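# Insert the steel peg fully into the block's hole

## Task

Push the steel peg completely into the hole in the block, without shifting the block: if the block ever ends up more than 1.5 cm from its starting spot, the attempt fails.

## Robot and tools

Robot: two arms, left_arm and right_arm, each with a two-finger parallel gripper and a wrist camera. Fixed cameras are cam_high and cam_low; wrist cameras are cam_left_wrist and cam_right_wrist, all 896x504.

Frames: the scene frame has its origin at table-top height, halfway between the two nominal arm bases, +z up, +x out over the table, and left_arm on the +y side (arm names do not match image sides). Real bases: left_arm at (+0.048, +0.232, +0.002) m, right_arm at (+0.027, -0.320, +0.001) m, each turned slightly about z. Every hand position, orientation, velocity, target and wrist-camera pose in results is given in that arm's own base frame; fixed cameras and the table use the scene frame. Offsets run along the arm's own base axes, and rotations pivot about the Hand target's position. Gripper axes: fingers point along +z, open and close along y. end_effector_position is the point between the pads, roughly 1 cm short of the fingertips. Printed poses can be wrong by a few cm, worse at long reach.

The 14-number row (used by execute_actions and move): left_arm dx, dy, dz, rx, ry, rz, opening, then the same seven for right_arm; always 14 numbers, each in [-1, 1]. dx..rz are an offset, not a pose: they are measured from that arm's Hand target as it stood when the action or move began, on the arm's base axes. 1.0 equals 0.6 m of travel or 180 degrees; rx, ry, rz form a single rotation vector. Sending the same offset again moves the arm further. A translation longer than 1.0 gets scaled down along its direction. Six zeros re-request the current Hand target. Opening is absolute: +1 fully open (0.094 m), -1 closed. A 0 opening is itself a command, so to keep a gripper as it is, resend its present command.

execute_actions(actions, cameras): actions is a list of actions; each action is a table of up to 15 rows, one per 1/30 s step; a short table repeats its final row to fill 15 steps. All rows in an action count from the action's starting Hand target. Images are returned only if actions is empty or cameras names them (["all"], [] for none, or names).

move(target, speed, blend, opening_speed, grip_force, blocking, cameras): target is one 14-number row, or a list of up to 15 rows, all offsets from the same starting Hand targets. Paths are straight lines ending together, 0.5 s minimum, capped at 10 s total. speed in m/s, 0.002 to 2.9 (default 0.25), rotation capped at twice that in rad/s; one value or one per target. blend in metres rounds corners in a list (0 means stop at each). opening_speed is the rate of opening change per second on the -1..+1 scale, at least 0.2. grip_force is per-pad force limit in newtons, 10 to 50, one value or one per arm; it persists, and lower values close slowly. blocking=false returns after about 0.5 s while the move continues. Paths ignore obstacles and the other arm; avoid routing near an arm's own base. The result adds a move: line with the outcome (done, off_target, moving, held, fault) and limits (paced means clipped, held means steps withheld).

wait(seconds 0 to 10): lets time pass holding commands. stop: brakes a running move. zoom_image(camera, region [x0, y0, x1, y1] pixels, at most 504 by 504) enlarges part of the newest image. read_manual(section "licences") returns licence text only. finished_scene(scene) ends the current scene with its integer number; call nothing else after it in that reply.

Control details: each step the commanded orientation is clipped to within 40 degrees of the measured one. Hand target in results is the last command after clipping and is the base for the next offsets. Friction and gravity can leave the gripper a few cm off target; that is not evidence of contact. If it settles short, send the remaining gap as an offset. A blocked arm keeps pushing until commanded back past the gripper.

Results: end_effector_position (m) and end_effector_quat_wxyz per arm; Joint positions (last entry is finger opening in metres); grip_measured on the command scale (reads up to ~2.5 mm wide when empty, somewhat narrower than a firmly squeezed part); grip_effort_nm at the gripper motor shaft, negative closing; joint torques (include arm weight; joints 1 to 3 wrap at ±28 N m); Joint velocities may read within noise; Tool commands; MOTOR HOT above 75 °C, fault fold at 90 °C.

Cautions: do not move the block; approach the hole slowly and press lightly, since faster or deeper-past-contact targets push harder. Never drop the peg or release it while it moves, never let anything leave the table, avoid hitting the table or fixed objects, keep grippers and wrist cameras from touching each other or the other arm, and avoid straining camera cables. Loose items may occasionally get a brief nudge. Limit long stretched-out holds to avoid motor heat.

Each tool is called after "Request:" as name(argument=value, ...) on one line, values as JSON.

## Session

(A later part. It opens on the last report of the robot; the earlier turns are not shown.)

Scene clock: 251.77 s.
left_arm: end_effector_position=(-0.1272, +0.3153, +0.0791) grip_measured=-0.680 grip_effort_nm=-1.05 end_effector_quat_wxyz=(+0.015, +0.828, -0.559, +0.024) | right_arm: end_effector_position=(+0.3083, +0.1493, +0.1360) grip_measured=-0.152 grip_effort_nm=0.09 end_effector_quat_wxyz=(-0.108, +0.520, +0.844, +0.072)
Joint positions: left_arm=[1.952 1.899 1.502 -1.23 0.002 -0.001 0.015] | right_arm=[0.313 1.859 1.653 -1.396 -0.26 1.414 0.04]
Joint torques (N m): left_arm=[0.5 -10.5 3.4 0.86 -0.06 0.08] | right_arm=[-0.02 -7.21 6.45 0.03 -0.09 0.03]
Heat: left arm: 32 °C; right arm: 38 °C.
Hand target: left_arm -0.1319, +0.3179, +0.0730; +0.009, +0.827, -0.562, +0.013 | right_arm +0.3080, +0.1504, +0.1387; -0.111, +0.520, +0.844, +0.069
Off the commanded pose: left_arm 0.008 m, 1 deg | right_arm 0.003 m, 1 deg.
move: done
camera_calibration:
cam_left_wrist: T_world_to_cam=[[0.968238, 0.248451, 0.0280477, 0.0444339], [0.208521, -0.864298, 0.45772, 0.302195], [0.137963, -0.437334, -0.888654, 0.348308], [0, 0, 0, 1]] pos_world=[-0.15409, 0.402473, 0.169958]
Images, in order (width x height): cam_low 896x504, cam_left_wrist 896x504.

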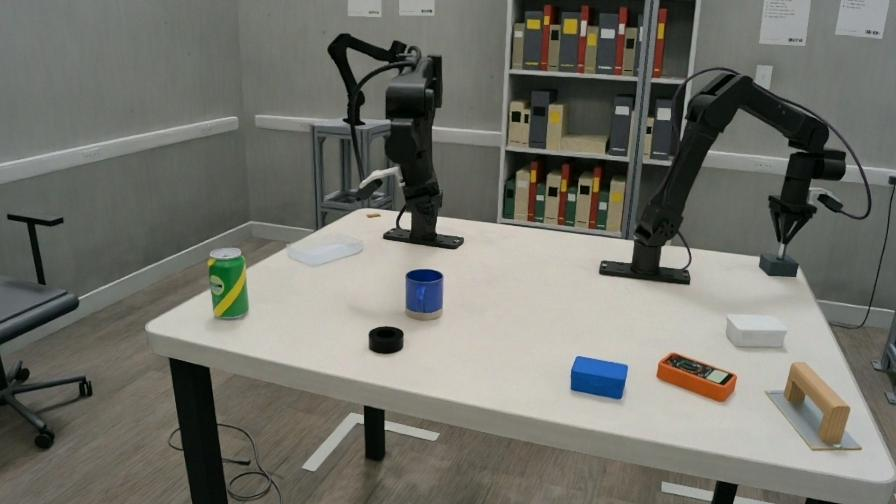

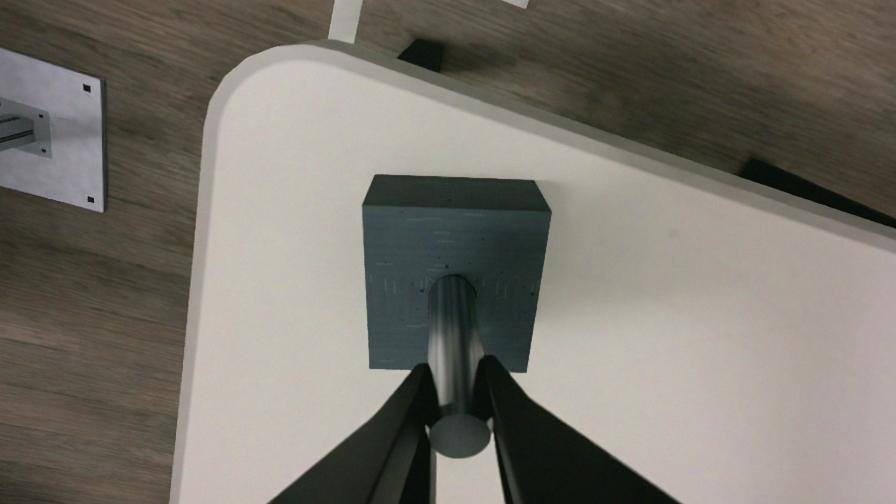

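Request:
move(target=[[0.0017,-0.0045,0.0133,0,0,0,-0.9,0,0,0,0,0,0,-0.15],[0.0017,-0.0045,-0.0167,0,0,0,-0.9,0,0,0,0,0,0,-0.15]], speed=0.05, cameras=["cam_left_wrist","cam_low"])

Request:
zoom_image(camera="cam_left_wrist", region=[380, 230, 530, 380])

Request:
zoom_image(camera="cam_low", region=[720, 180, 840, 300])

Scene clock: 269.20 s.
left_arm: end_effector_position=(-0.1269, +0.3136, +0.0779) grip_measured=-0.680 grip_effort_nm=-1.05 end_effector_quat_wxyz=(+0.010, +0.829, -0.560, +0.014) | right_arm: end_effector_position=(+0.3083, +0.1493, +0.1360) grip_measured=-0.152 grip_effort_nm=0.09 end_effector_quat_wxyz=(-0.108, +0.520, +0.844, +0.072)
Joint positions: left_arm=[1.952 1.873 1.464 -1.196 0 -0.001 0.015] | right_arm=[0.313 1.859 1.653 -1.396 -0.26 1.414 0.04]
Joint torques (N m): left_arm=[0.58 -8.29 2.73 0.99 -0.04 0.1] | right_arm=[0.01 -7.19 6.42 0.04 -0.1 0.01]
Heat: left arm: 32 °C; right arm: 38 °C.
Hand target: left_arm -0.1309, +0.3152, +0.0630; +0.009, +0.827, -0.562, +0.013 | right_arm +0.3080, +0.1504, +0.1387; -0.111, +0.520, +0.844, +0.069
Off the commanded pose: left_arm 0.016 m, 0 deg | right_arm 0.003 m, 1 deg.
move: off_target (left_arm)
camera_calibration:
cam_left_wrist: T_world_to_cam=[[0.968525, 0.247787, 0.0236931, 0.0451431], [0.212604, -0.87298, 0.438982, 0.305939], [0.129458, -0.420128, -0.898183, 0.340744], [0, 0, 0, 1]] pos_world=[-0.152878, 0.399049, 0.170679]
Images, in order (width x height): cam_low 896x504, cam_left_wrist 896x504.

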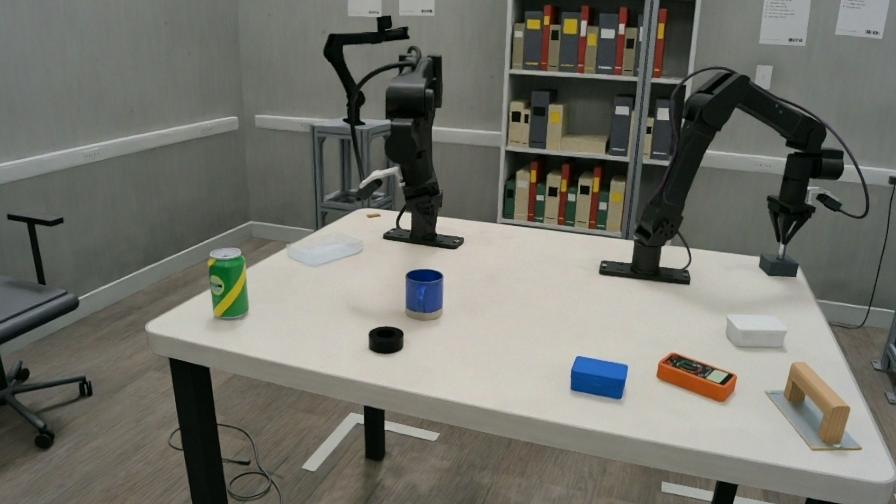

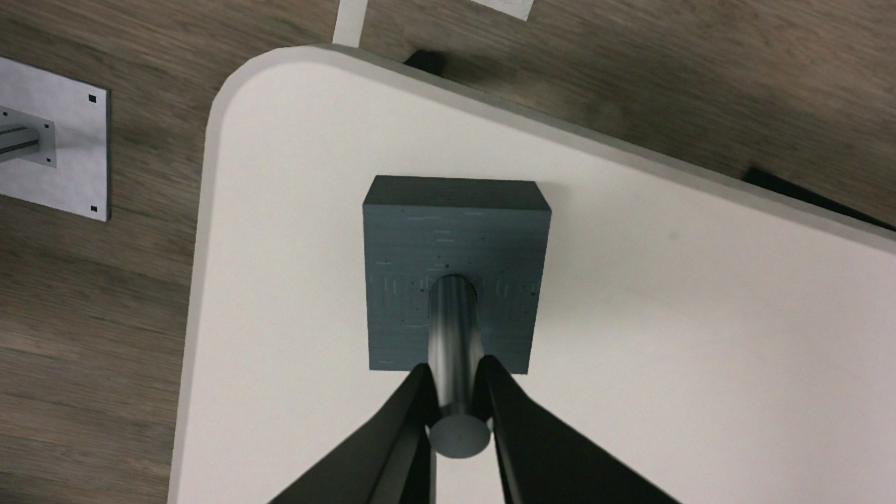

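Scaled by 3.360 from the camera's 896x504 image, which has a finer 1280x720 frame.

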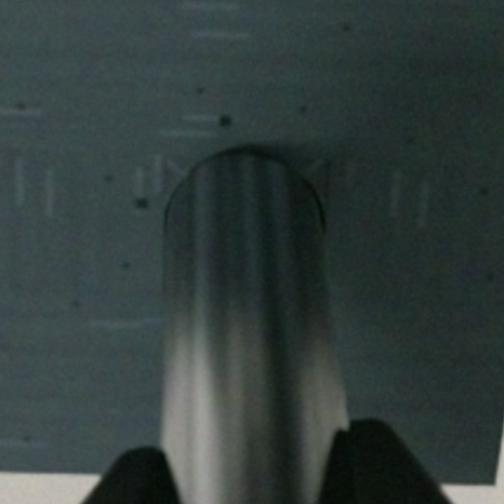

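Scaled by 4.200 from the camera's 896x504 image, which has a finer 1280x720 frame.

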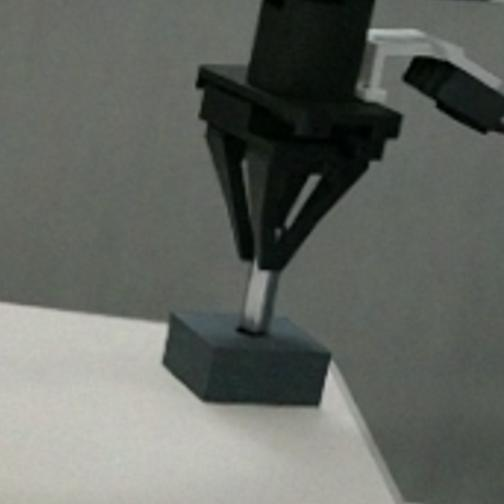

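Request:
move(target=[0,0,0.035,-0.0078,-0.003,0,-0.9,0,0,0,0,0,0,-0.15], speed=0.05, cameras=["cam_left_wrist"])

Request:
zoom_image(camera="cam_left_wrist", region=[380, 230, 530, 380])

Scene clock: 287.10 s.
left_arm: end_effector_position=(-0.1260, +0.3114, +0.0788) grip_measured=-0.681 grip_effort_nm=-1.05 end_effector_quat_wxyz=(+0.017, +0.828, -0.559, +0.026) | right_arm: end_effector_position=(+0.3083, +0.1493, +0.1360) grip_measured=-0.152 grip_effort_nm=0.09 end_effector_quat_wxyz=(-0.108, +0.520, +0.844, +0.072)
Joint positions: left_arm=[1.952 1.889 1.488 -1.232 0 -0.001 0.015] | right_arm=[0.313 1.859 1.653 -1.396 -0.26 1.414 0.04]
Joint torques (N m): left_arm=[0.46 -8.99 8.57 0.18 -0.05 0.09] | right_arm=[-0.05 -7.15 6.5 0.04 -0.11 0.01]
Heat: left arm: 32 °C; right arm: 38 °C.
Hand target: left_arm -0.1309, +0.3152, +0.0840; +0.016, +0.827, -0.562, +0.024 | right_arm +0.3080, +0.1504, +0.1387; -0.111, +0.520, +0.844, +0.069
Off the commanded pose: left_arm 0.008 m, 0 deg | right_arm 0.003 m, 1 deg.
move: done
camera_calibration:
cam_left_wrist: T_world_to_cam=[[0.968245, 0.248508, 0.0273054, 0.0443169], [0.208026, -0.861425, 0.463328, 0.297364], [0.138662, -0.442935, -0.885766, 0.347766], [0, 0, 0, 1]] pos_world=[-0.152991, 0.399181, 0.169052]
Images, in order (width x height): cam_left_wrist 896x504.

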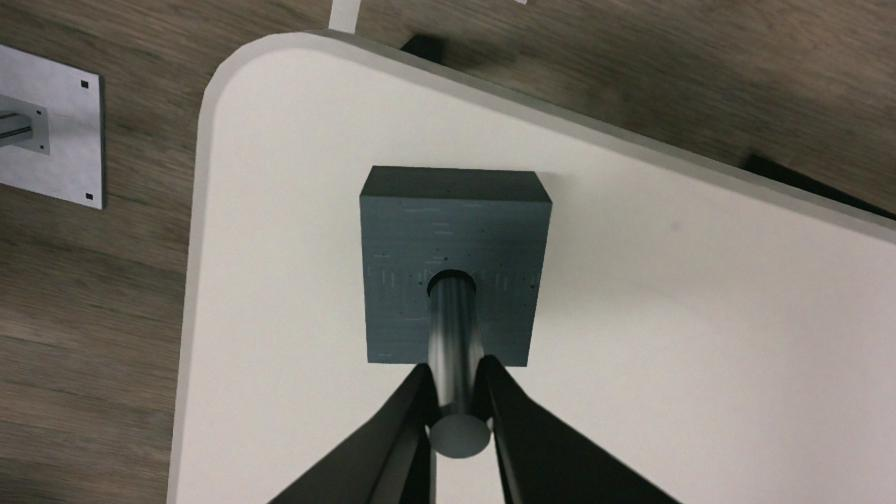

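Scaled by 3.360 from the camera's 896x504 image, which has a finer 1280x720 frame.

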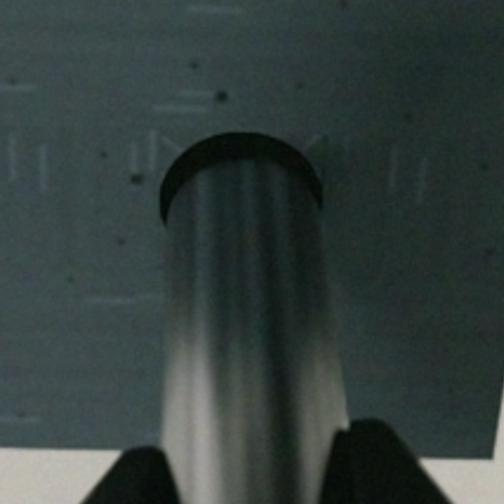

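Request:
move(target=[[-0.0011,0.0028,0.001,0,0,0,-0.9,0,0,0,0,0,0,-0.15],[-0.0011,0.0028,-0.016,0,0,0,-0.9,0,0,0,0,0,0,-0.15]], speed=0.04, cameras=["cam_left_wrist"])

Request:
zoom_image(camera="cam_left_wrist", region=[380, 230, 530, 380])

Scene clock: 300.30 s.
left_arm: end_effector_position=(-0.1265, +0.3127, +0.0766) grip_measured=-0.681 grip_effort_nm=-1.04 end_effector_quat_wxyz=(+0.019, +0.828, -0.559, +0.029) | right_arm: end_effector_position=(+0.3083, +0.1493, +0.1360) grip_measured=-0.152 grip_effort_nm=0.09 end_effector_quat_wxyz=(-0.108, +0.520, +0.844, +0.072)
Joint positions: left_arm=[1.952 1.903 1.497 -1.235 0 -0.001 0.015] | right_arm=[0.313 1.859 1.653 -1.396 -0.26 1.414 0.04]
Joint torques (N m): left_arm=[0.43 -9.13 6 0.52 -0.05 0.09] | right_arm=[0.01 -7.16 6.48 0.04 -0.1 0]
Heat: left arm: 32 °C; right arm: 38 °C.
Hand target: left_arm -0.1315, +0.3169, +0.0744; +0.016, +0.827, -0.562, +0.024 | right_arm +0.3080, +0.1504, +0.1387; -0.111, +0.520, +0.844, +0.069
Off the commanded pose: left_arm 0.007 m, 1 deg | right_arm 0.003 m, 1 deg.
move: done
camera_calibration:
cam_left_wrist: T_world_to_cam=[[0.968183, 0.248637, 0.0283114, 0.0443747], [0.206625, -0.858111, 0.470054, 0.29784], [0.141167, -0.449249, -0.882183, 0.348456], [0, 0, 0, 1]] pos_world=[-0.153695, 0.40109, 0.166145]
Images, in order (width x height): cam_left_wrist 896x504.

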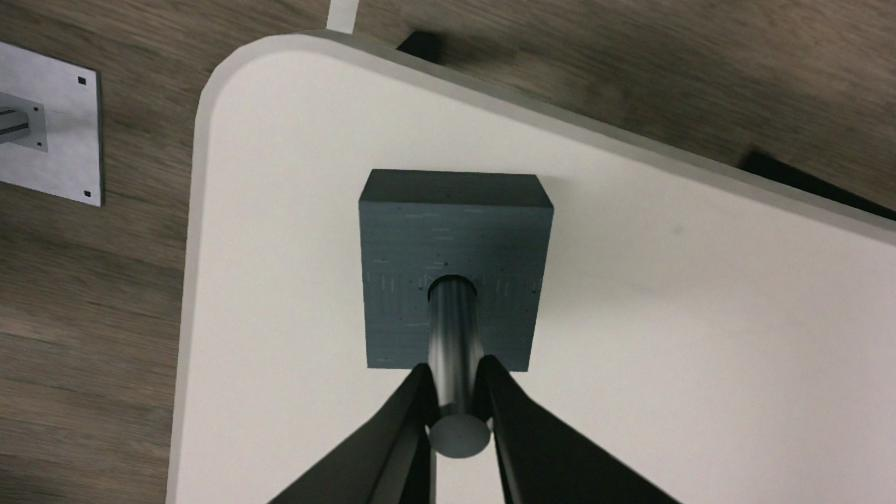

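Scaled by 3.360 from the camera's 896x504 image, which has a finer 1280x720 frame.

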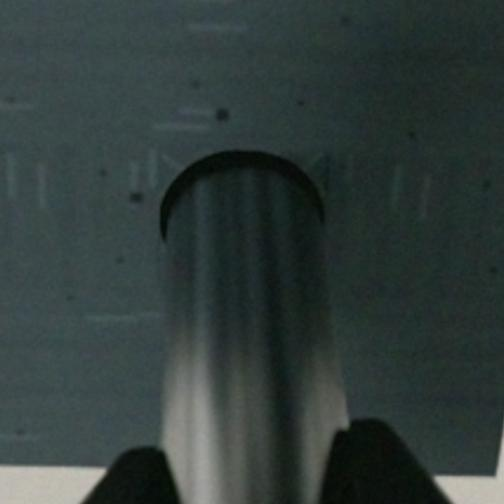

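Request:
move(target=[[-0.0009,0.0026,-0.003,0,0,0,-0.9,0,0,0,0,0,0,-0.15],[-0.0012,0.0036,-0.022,0,0,0,-0.9,0,0,0,0,0,0,-0.15]], speed=0.04, cameras=["cam_left_wrist","cam_low"])

Request:
zoom_image(camera="cam_left_wrist", region=[380, 230, 530, 380])

Request:
zoom_image(camera="cam_low", region=[720, 180, 840, 300])

Scene clock: 309.67 s.
left_arm: end_effector_position=(-0.1271, +0.3143, +0.0657) grip_measured=-0.681 grip_effort_nm=-1.05 end_effector_quat_wxyz=(+0.022, +0.828, -0.559, +0.032) | right_arm: end_effector_position=(+0.3083, +0.1493, +0.1360) grip_measured=-0.152 grip_effort_nm=0.09 end_effector_quat_wxyz=(-0.108, +0.520, +0.844, +0.072)
Joint positions: left_arm=[1.952 1.925 1.482 -1.205 0 -0.001 0.015] | right_arm=[0.313 1.859 1.653 -1.396 -0.26 1.414 0.04]
Joint torques (N m): left_arm=[0.42 -9.48 5.01 0.68 -0.05 0.08] | right_arm=[-0.01 -7.17 6.53 0.05 -0.1 0.01]
Heat: left arm: 33 °C; right arm: 38 °C.
Hand target: left_arm -0.1323, +0.3190, +0.0612; +0.016, +0.827, -0.562, +0.024 | right_arm +0.3080, +0.1504, +0.1387; -0.111, +0.520, +0.844, +0.069
Off the commanded pose: left_arm 0.008 m, 1 deg | right_arm 0.003 m, 1 deg.
move: done
camera_calibration:
cam_left_wrist: T_world_to_cam=[[0.968088, 0.248895, 0.0292796, 0.0447608], [0.205341, -0.854758, 0.47668, 0.302804], [0.14367, -0.455456, -0.878589, 0.341671], [0, 0, 0, 1]] pos_world=[-0.154598, 0.403299, 0.154537]
Images, in order (width x height): cam_low 896x504, cam_left_wrist 896x504.

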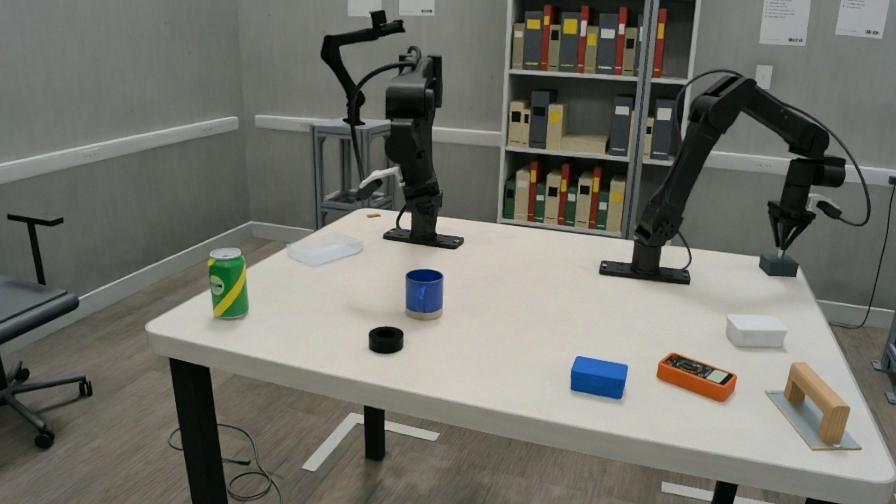

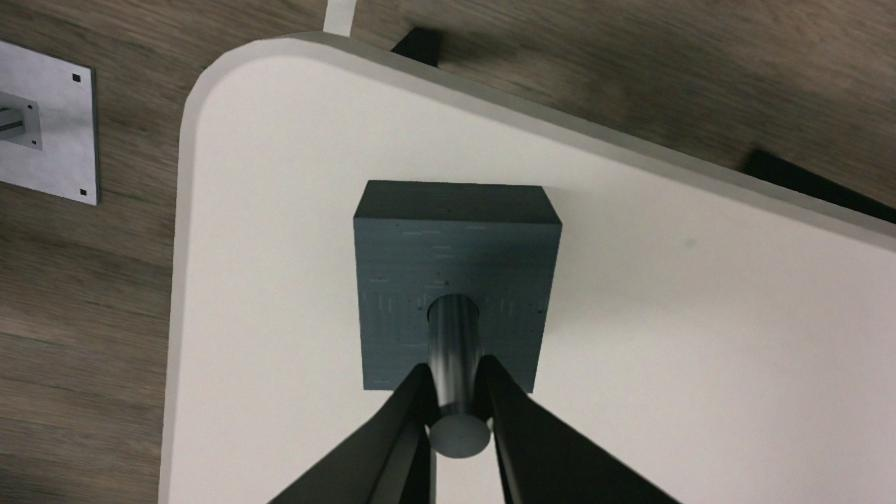

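Scaled by 3.360 from the camera's 896x504 image, which has a finer 1280x720 frame.

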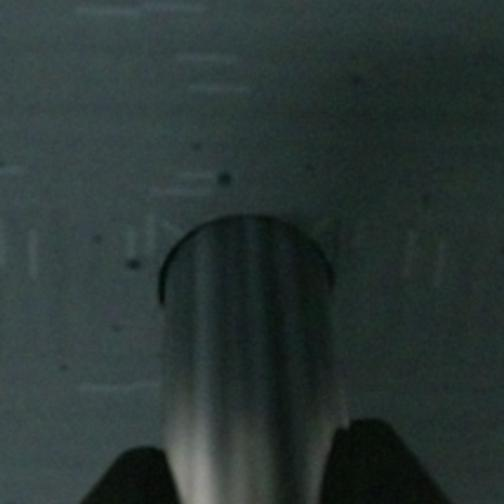

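Scaled by 4.200 from the camera's 896x504 image, which has a finer 1280x720 frame.

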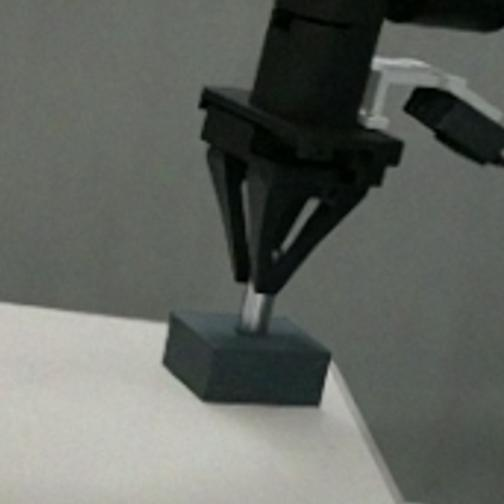

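Request:
move(target=[-0.0004,0.0012,-0.0333,0.0026,0.001,0,-0.9,0,0,0,0,0,0,-0.15], speed=0.05, cameras=["cam_left_wrist","cam_low"])

Request:
zoom_image(camera="cam_low", region=[720, 180, 840, 300])

Scene clock: 313.53 s.
left_arm: end_effector_position=(-0.1268, +0.3135, +0.0470) grip_measured=-0.681 grip_effort_nm=-1.04 end_effector_quat_wxyz=(+0.021, +0.828, -0.559, +0.031) | right_arm: end_effector_position=(+0.3083, +0.1493, +0.1360) grip_measured=-0.152 grip_effort_nm=0.09 end_effector_quat_wxyz=(-0.108, +0.520, +0.844, +0.072)
Joint positions: left_arm=[1.952 1.935 1.421 -1.13 0 -0.001 0.015] | right_arm=[0.313 1.859 1.653 -1.396 -0.26 1.414 0.04]
Joint torques (N m): left_arm=[0.43 -9.32 4.86 0.77 -0.02 0.09] | right_arm=[0.02 -7.17 6.46 0.04 -0.1 0.01]
Heat: left arm: 33 °C; right arm: 38 °C.
Hand target: left_arm -0.1325, +0.3198, +0.0412; +0.014, +0.827, -0.562, +0.020 | right_arm +0.3080, +0.1504, +0.1387; -0.111, +0.520, +0.844, +0.069
Off the commanded pose: left_arm 0.010 m, 2 deg | right_arm 0.003 m, 1 deg.
move: done
camera_calibration:
cam_left_wrist: T_world_to_cam=[[0.968127, 0.248788, 0.0289001, 0.0452611], [0.20585, -0.856106, 0.474035, 0.311614], [0.142676, -0.452976, -0.880032, 0.324038], [0, 0, 0, 1]] pos_world=[-0.154197, 0.402296, 0.13614]
Images, in order (width x height): cam_low 896x504, cam_left_wrist 896x504.

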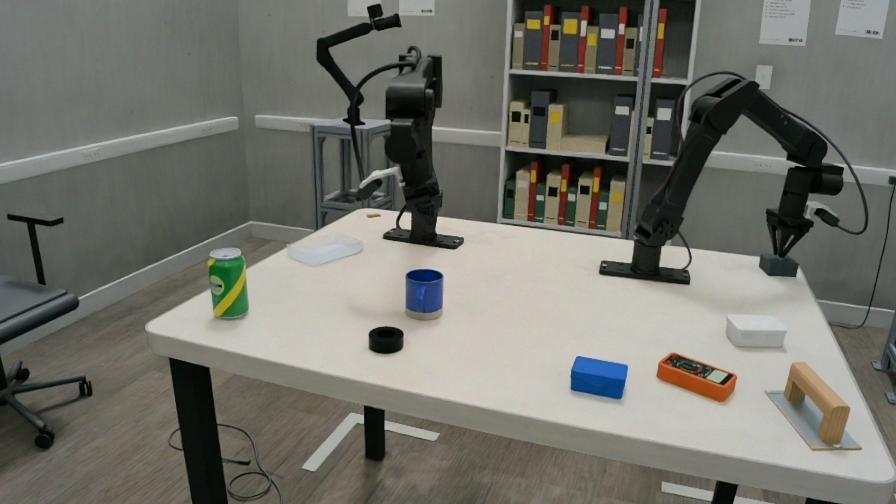

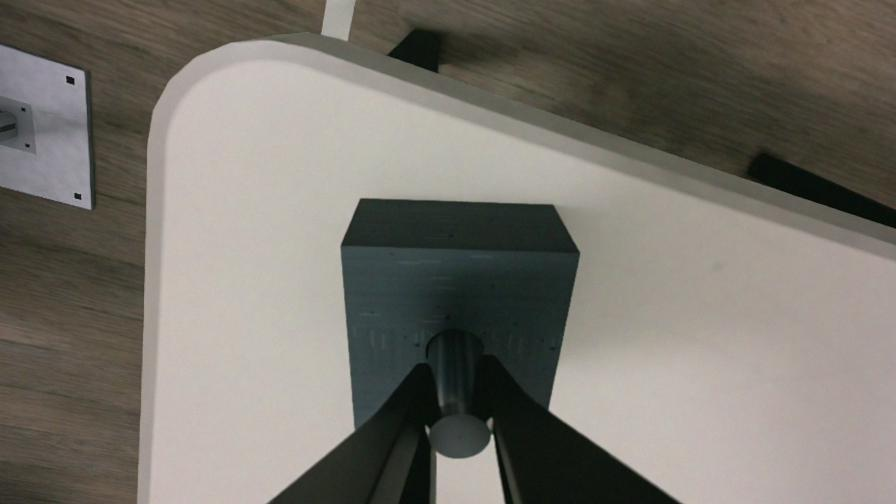

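Scaled by 4.200 from the camera's 896x504 image, which has a finer 1280x720 frame.

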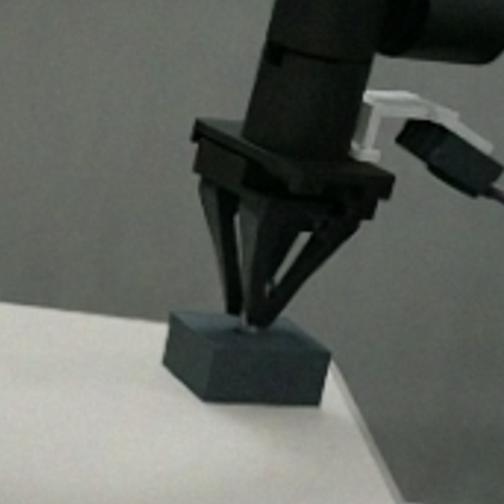

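Request:
move(target=[0,0,-0.0092,0,0,0,-0.9,0,0,0,0,0,0,-0.15], speed=0.05)

Scene clock: 316.93 s.
left_arm: end_effector_position=(-0.1268, +0.3134, +0.0467) grip_measured=-0.681 grip_effort_nm=-1.05 end_effector_quat_wxyz=(+0.021, +0.828, -0.559, +0.031) | right_arm: end_effector_position=(+0.3083, +0.1493, +0.1360) grip_measured=-0.152 grip_effort_nm=0.08 end_effector_quat_wxyz=(-0.108, +0.520, +0.844, +0.072)
Joint positions: left_arm=[1.952 1.935 1.419 -1.129 0 -0.001 0.015] | right_arm=[0.313 1.859 1.653 -1.396 -0.26 1.414 0.04]
Joint torques (N m): left_arm=[0.46 -8.88 3.78 0.95 -0.05 0.08] | right_arm=[-0.05 -7.17 6.52 0.05 -0.11 0.02]
Heat: left arm: 33 °C; right arm: 38 °C.
Hand target: left_arm -0.1325, +0.3198, +0.0357; +0.014, +0.827, -0.562, +0.020 | right_arm +0.3080, +0.1504, +0.1387; -0.111, +0.520, +0.844, +0.069
Off the commanded pose: left_arm 0.014 m, 2 deg | right_arm 0.003 m, 1 deg.
move: off_target (left_arm)

Request:
move(target=[[0.0036,-0.0093,0.01,0,0,0,-0.3,0,0,0,0,0,0,-0.15],[0.0036,-0.0093,0.15,0,0,0,-0.3,0,0,0,0,0,0,-0.15]], speed=0.15, opening_speed=0.8, cameras=["cam_left_wrist"])

Scene clock: 324.23 s.
left_arm: end_effector_position=(-0.1259, +0.3090, +0.1070) grip_measured=-0.302 grip_effort_nm=0.09 end_effector_quat_wxyz=(+0.030, +0.828, -0.558, +0.044) | right_arm: end_effector_position=(+0.3083, +0.1493, +0.1360) grip_measured=-0.152 grip_effort_nm=0.08 end_effector_quat_wxyz=(-0.108, +0.520, +0.844, +0.072)
Joint positions: left_arm=[1.954 1.912 1.628 -1.393 -0.001 -0.001 0.033] | right_arm=[0.313 1.859 1.653 -1.396 -0.26 1.414 0.04]
Joint torques (N m): left_arm=[0.4 -13.3 8.23 0.2 -0.05 0.08] | right_arm=[0.01 -7.17 6.49 0.04 -0.09 0.01]
Heat: left arm: 34 °C; right arm: 38 °C.
Hand target: left_arm -0.1303, +0.3142, +0.1257; +0.014, +0.827, -0.562, +0.020 | right_arm +0.3080, +0.1504, +0.1387; -0.111, +0.520, +0.844, +0.069
Off the commanded pose: left_arm 0.020 m, 3 deg | right_arm 0.003 m, 1 deg.
move: off_target (left_arm)
camera_calibration:
cam_left_wrist: T_world_to_cam=[[0.967456, 0.251066, 0.0315351, 0.0426643], [0.201866, -0.84093, 0.502082, 0.27093], [0.152575, -0.479376, -0.864245, 0.382394], [0, 0, 0, 1]] pos_world=[-0.154311, 0.400432, 0.193108]
Images, in order (width x height): cam_left_wrist 896x504.

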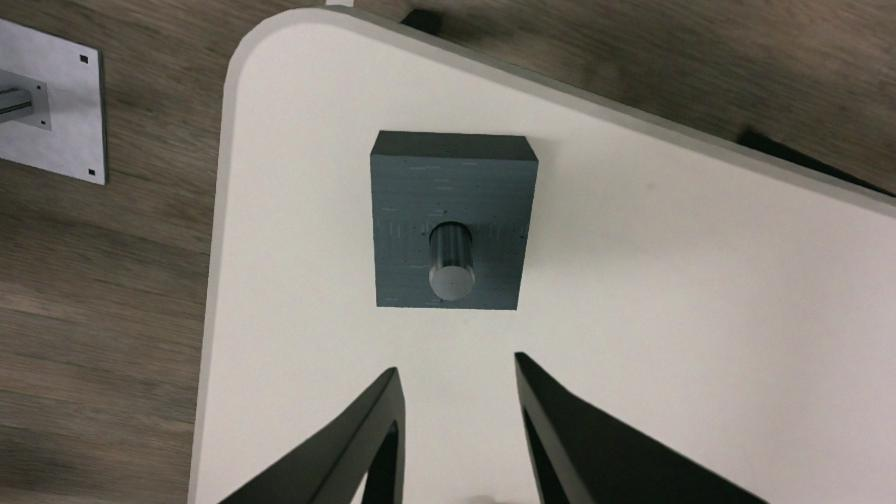

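Request:
finished_scene(scene=2)

The scene is finished: the task was done.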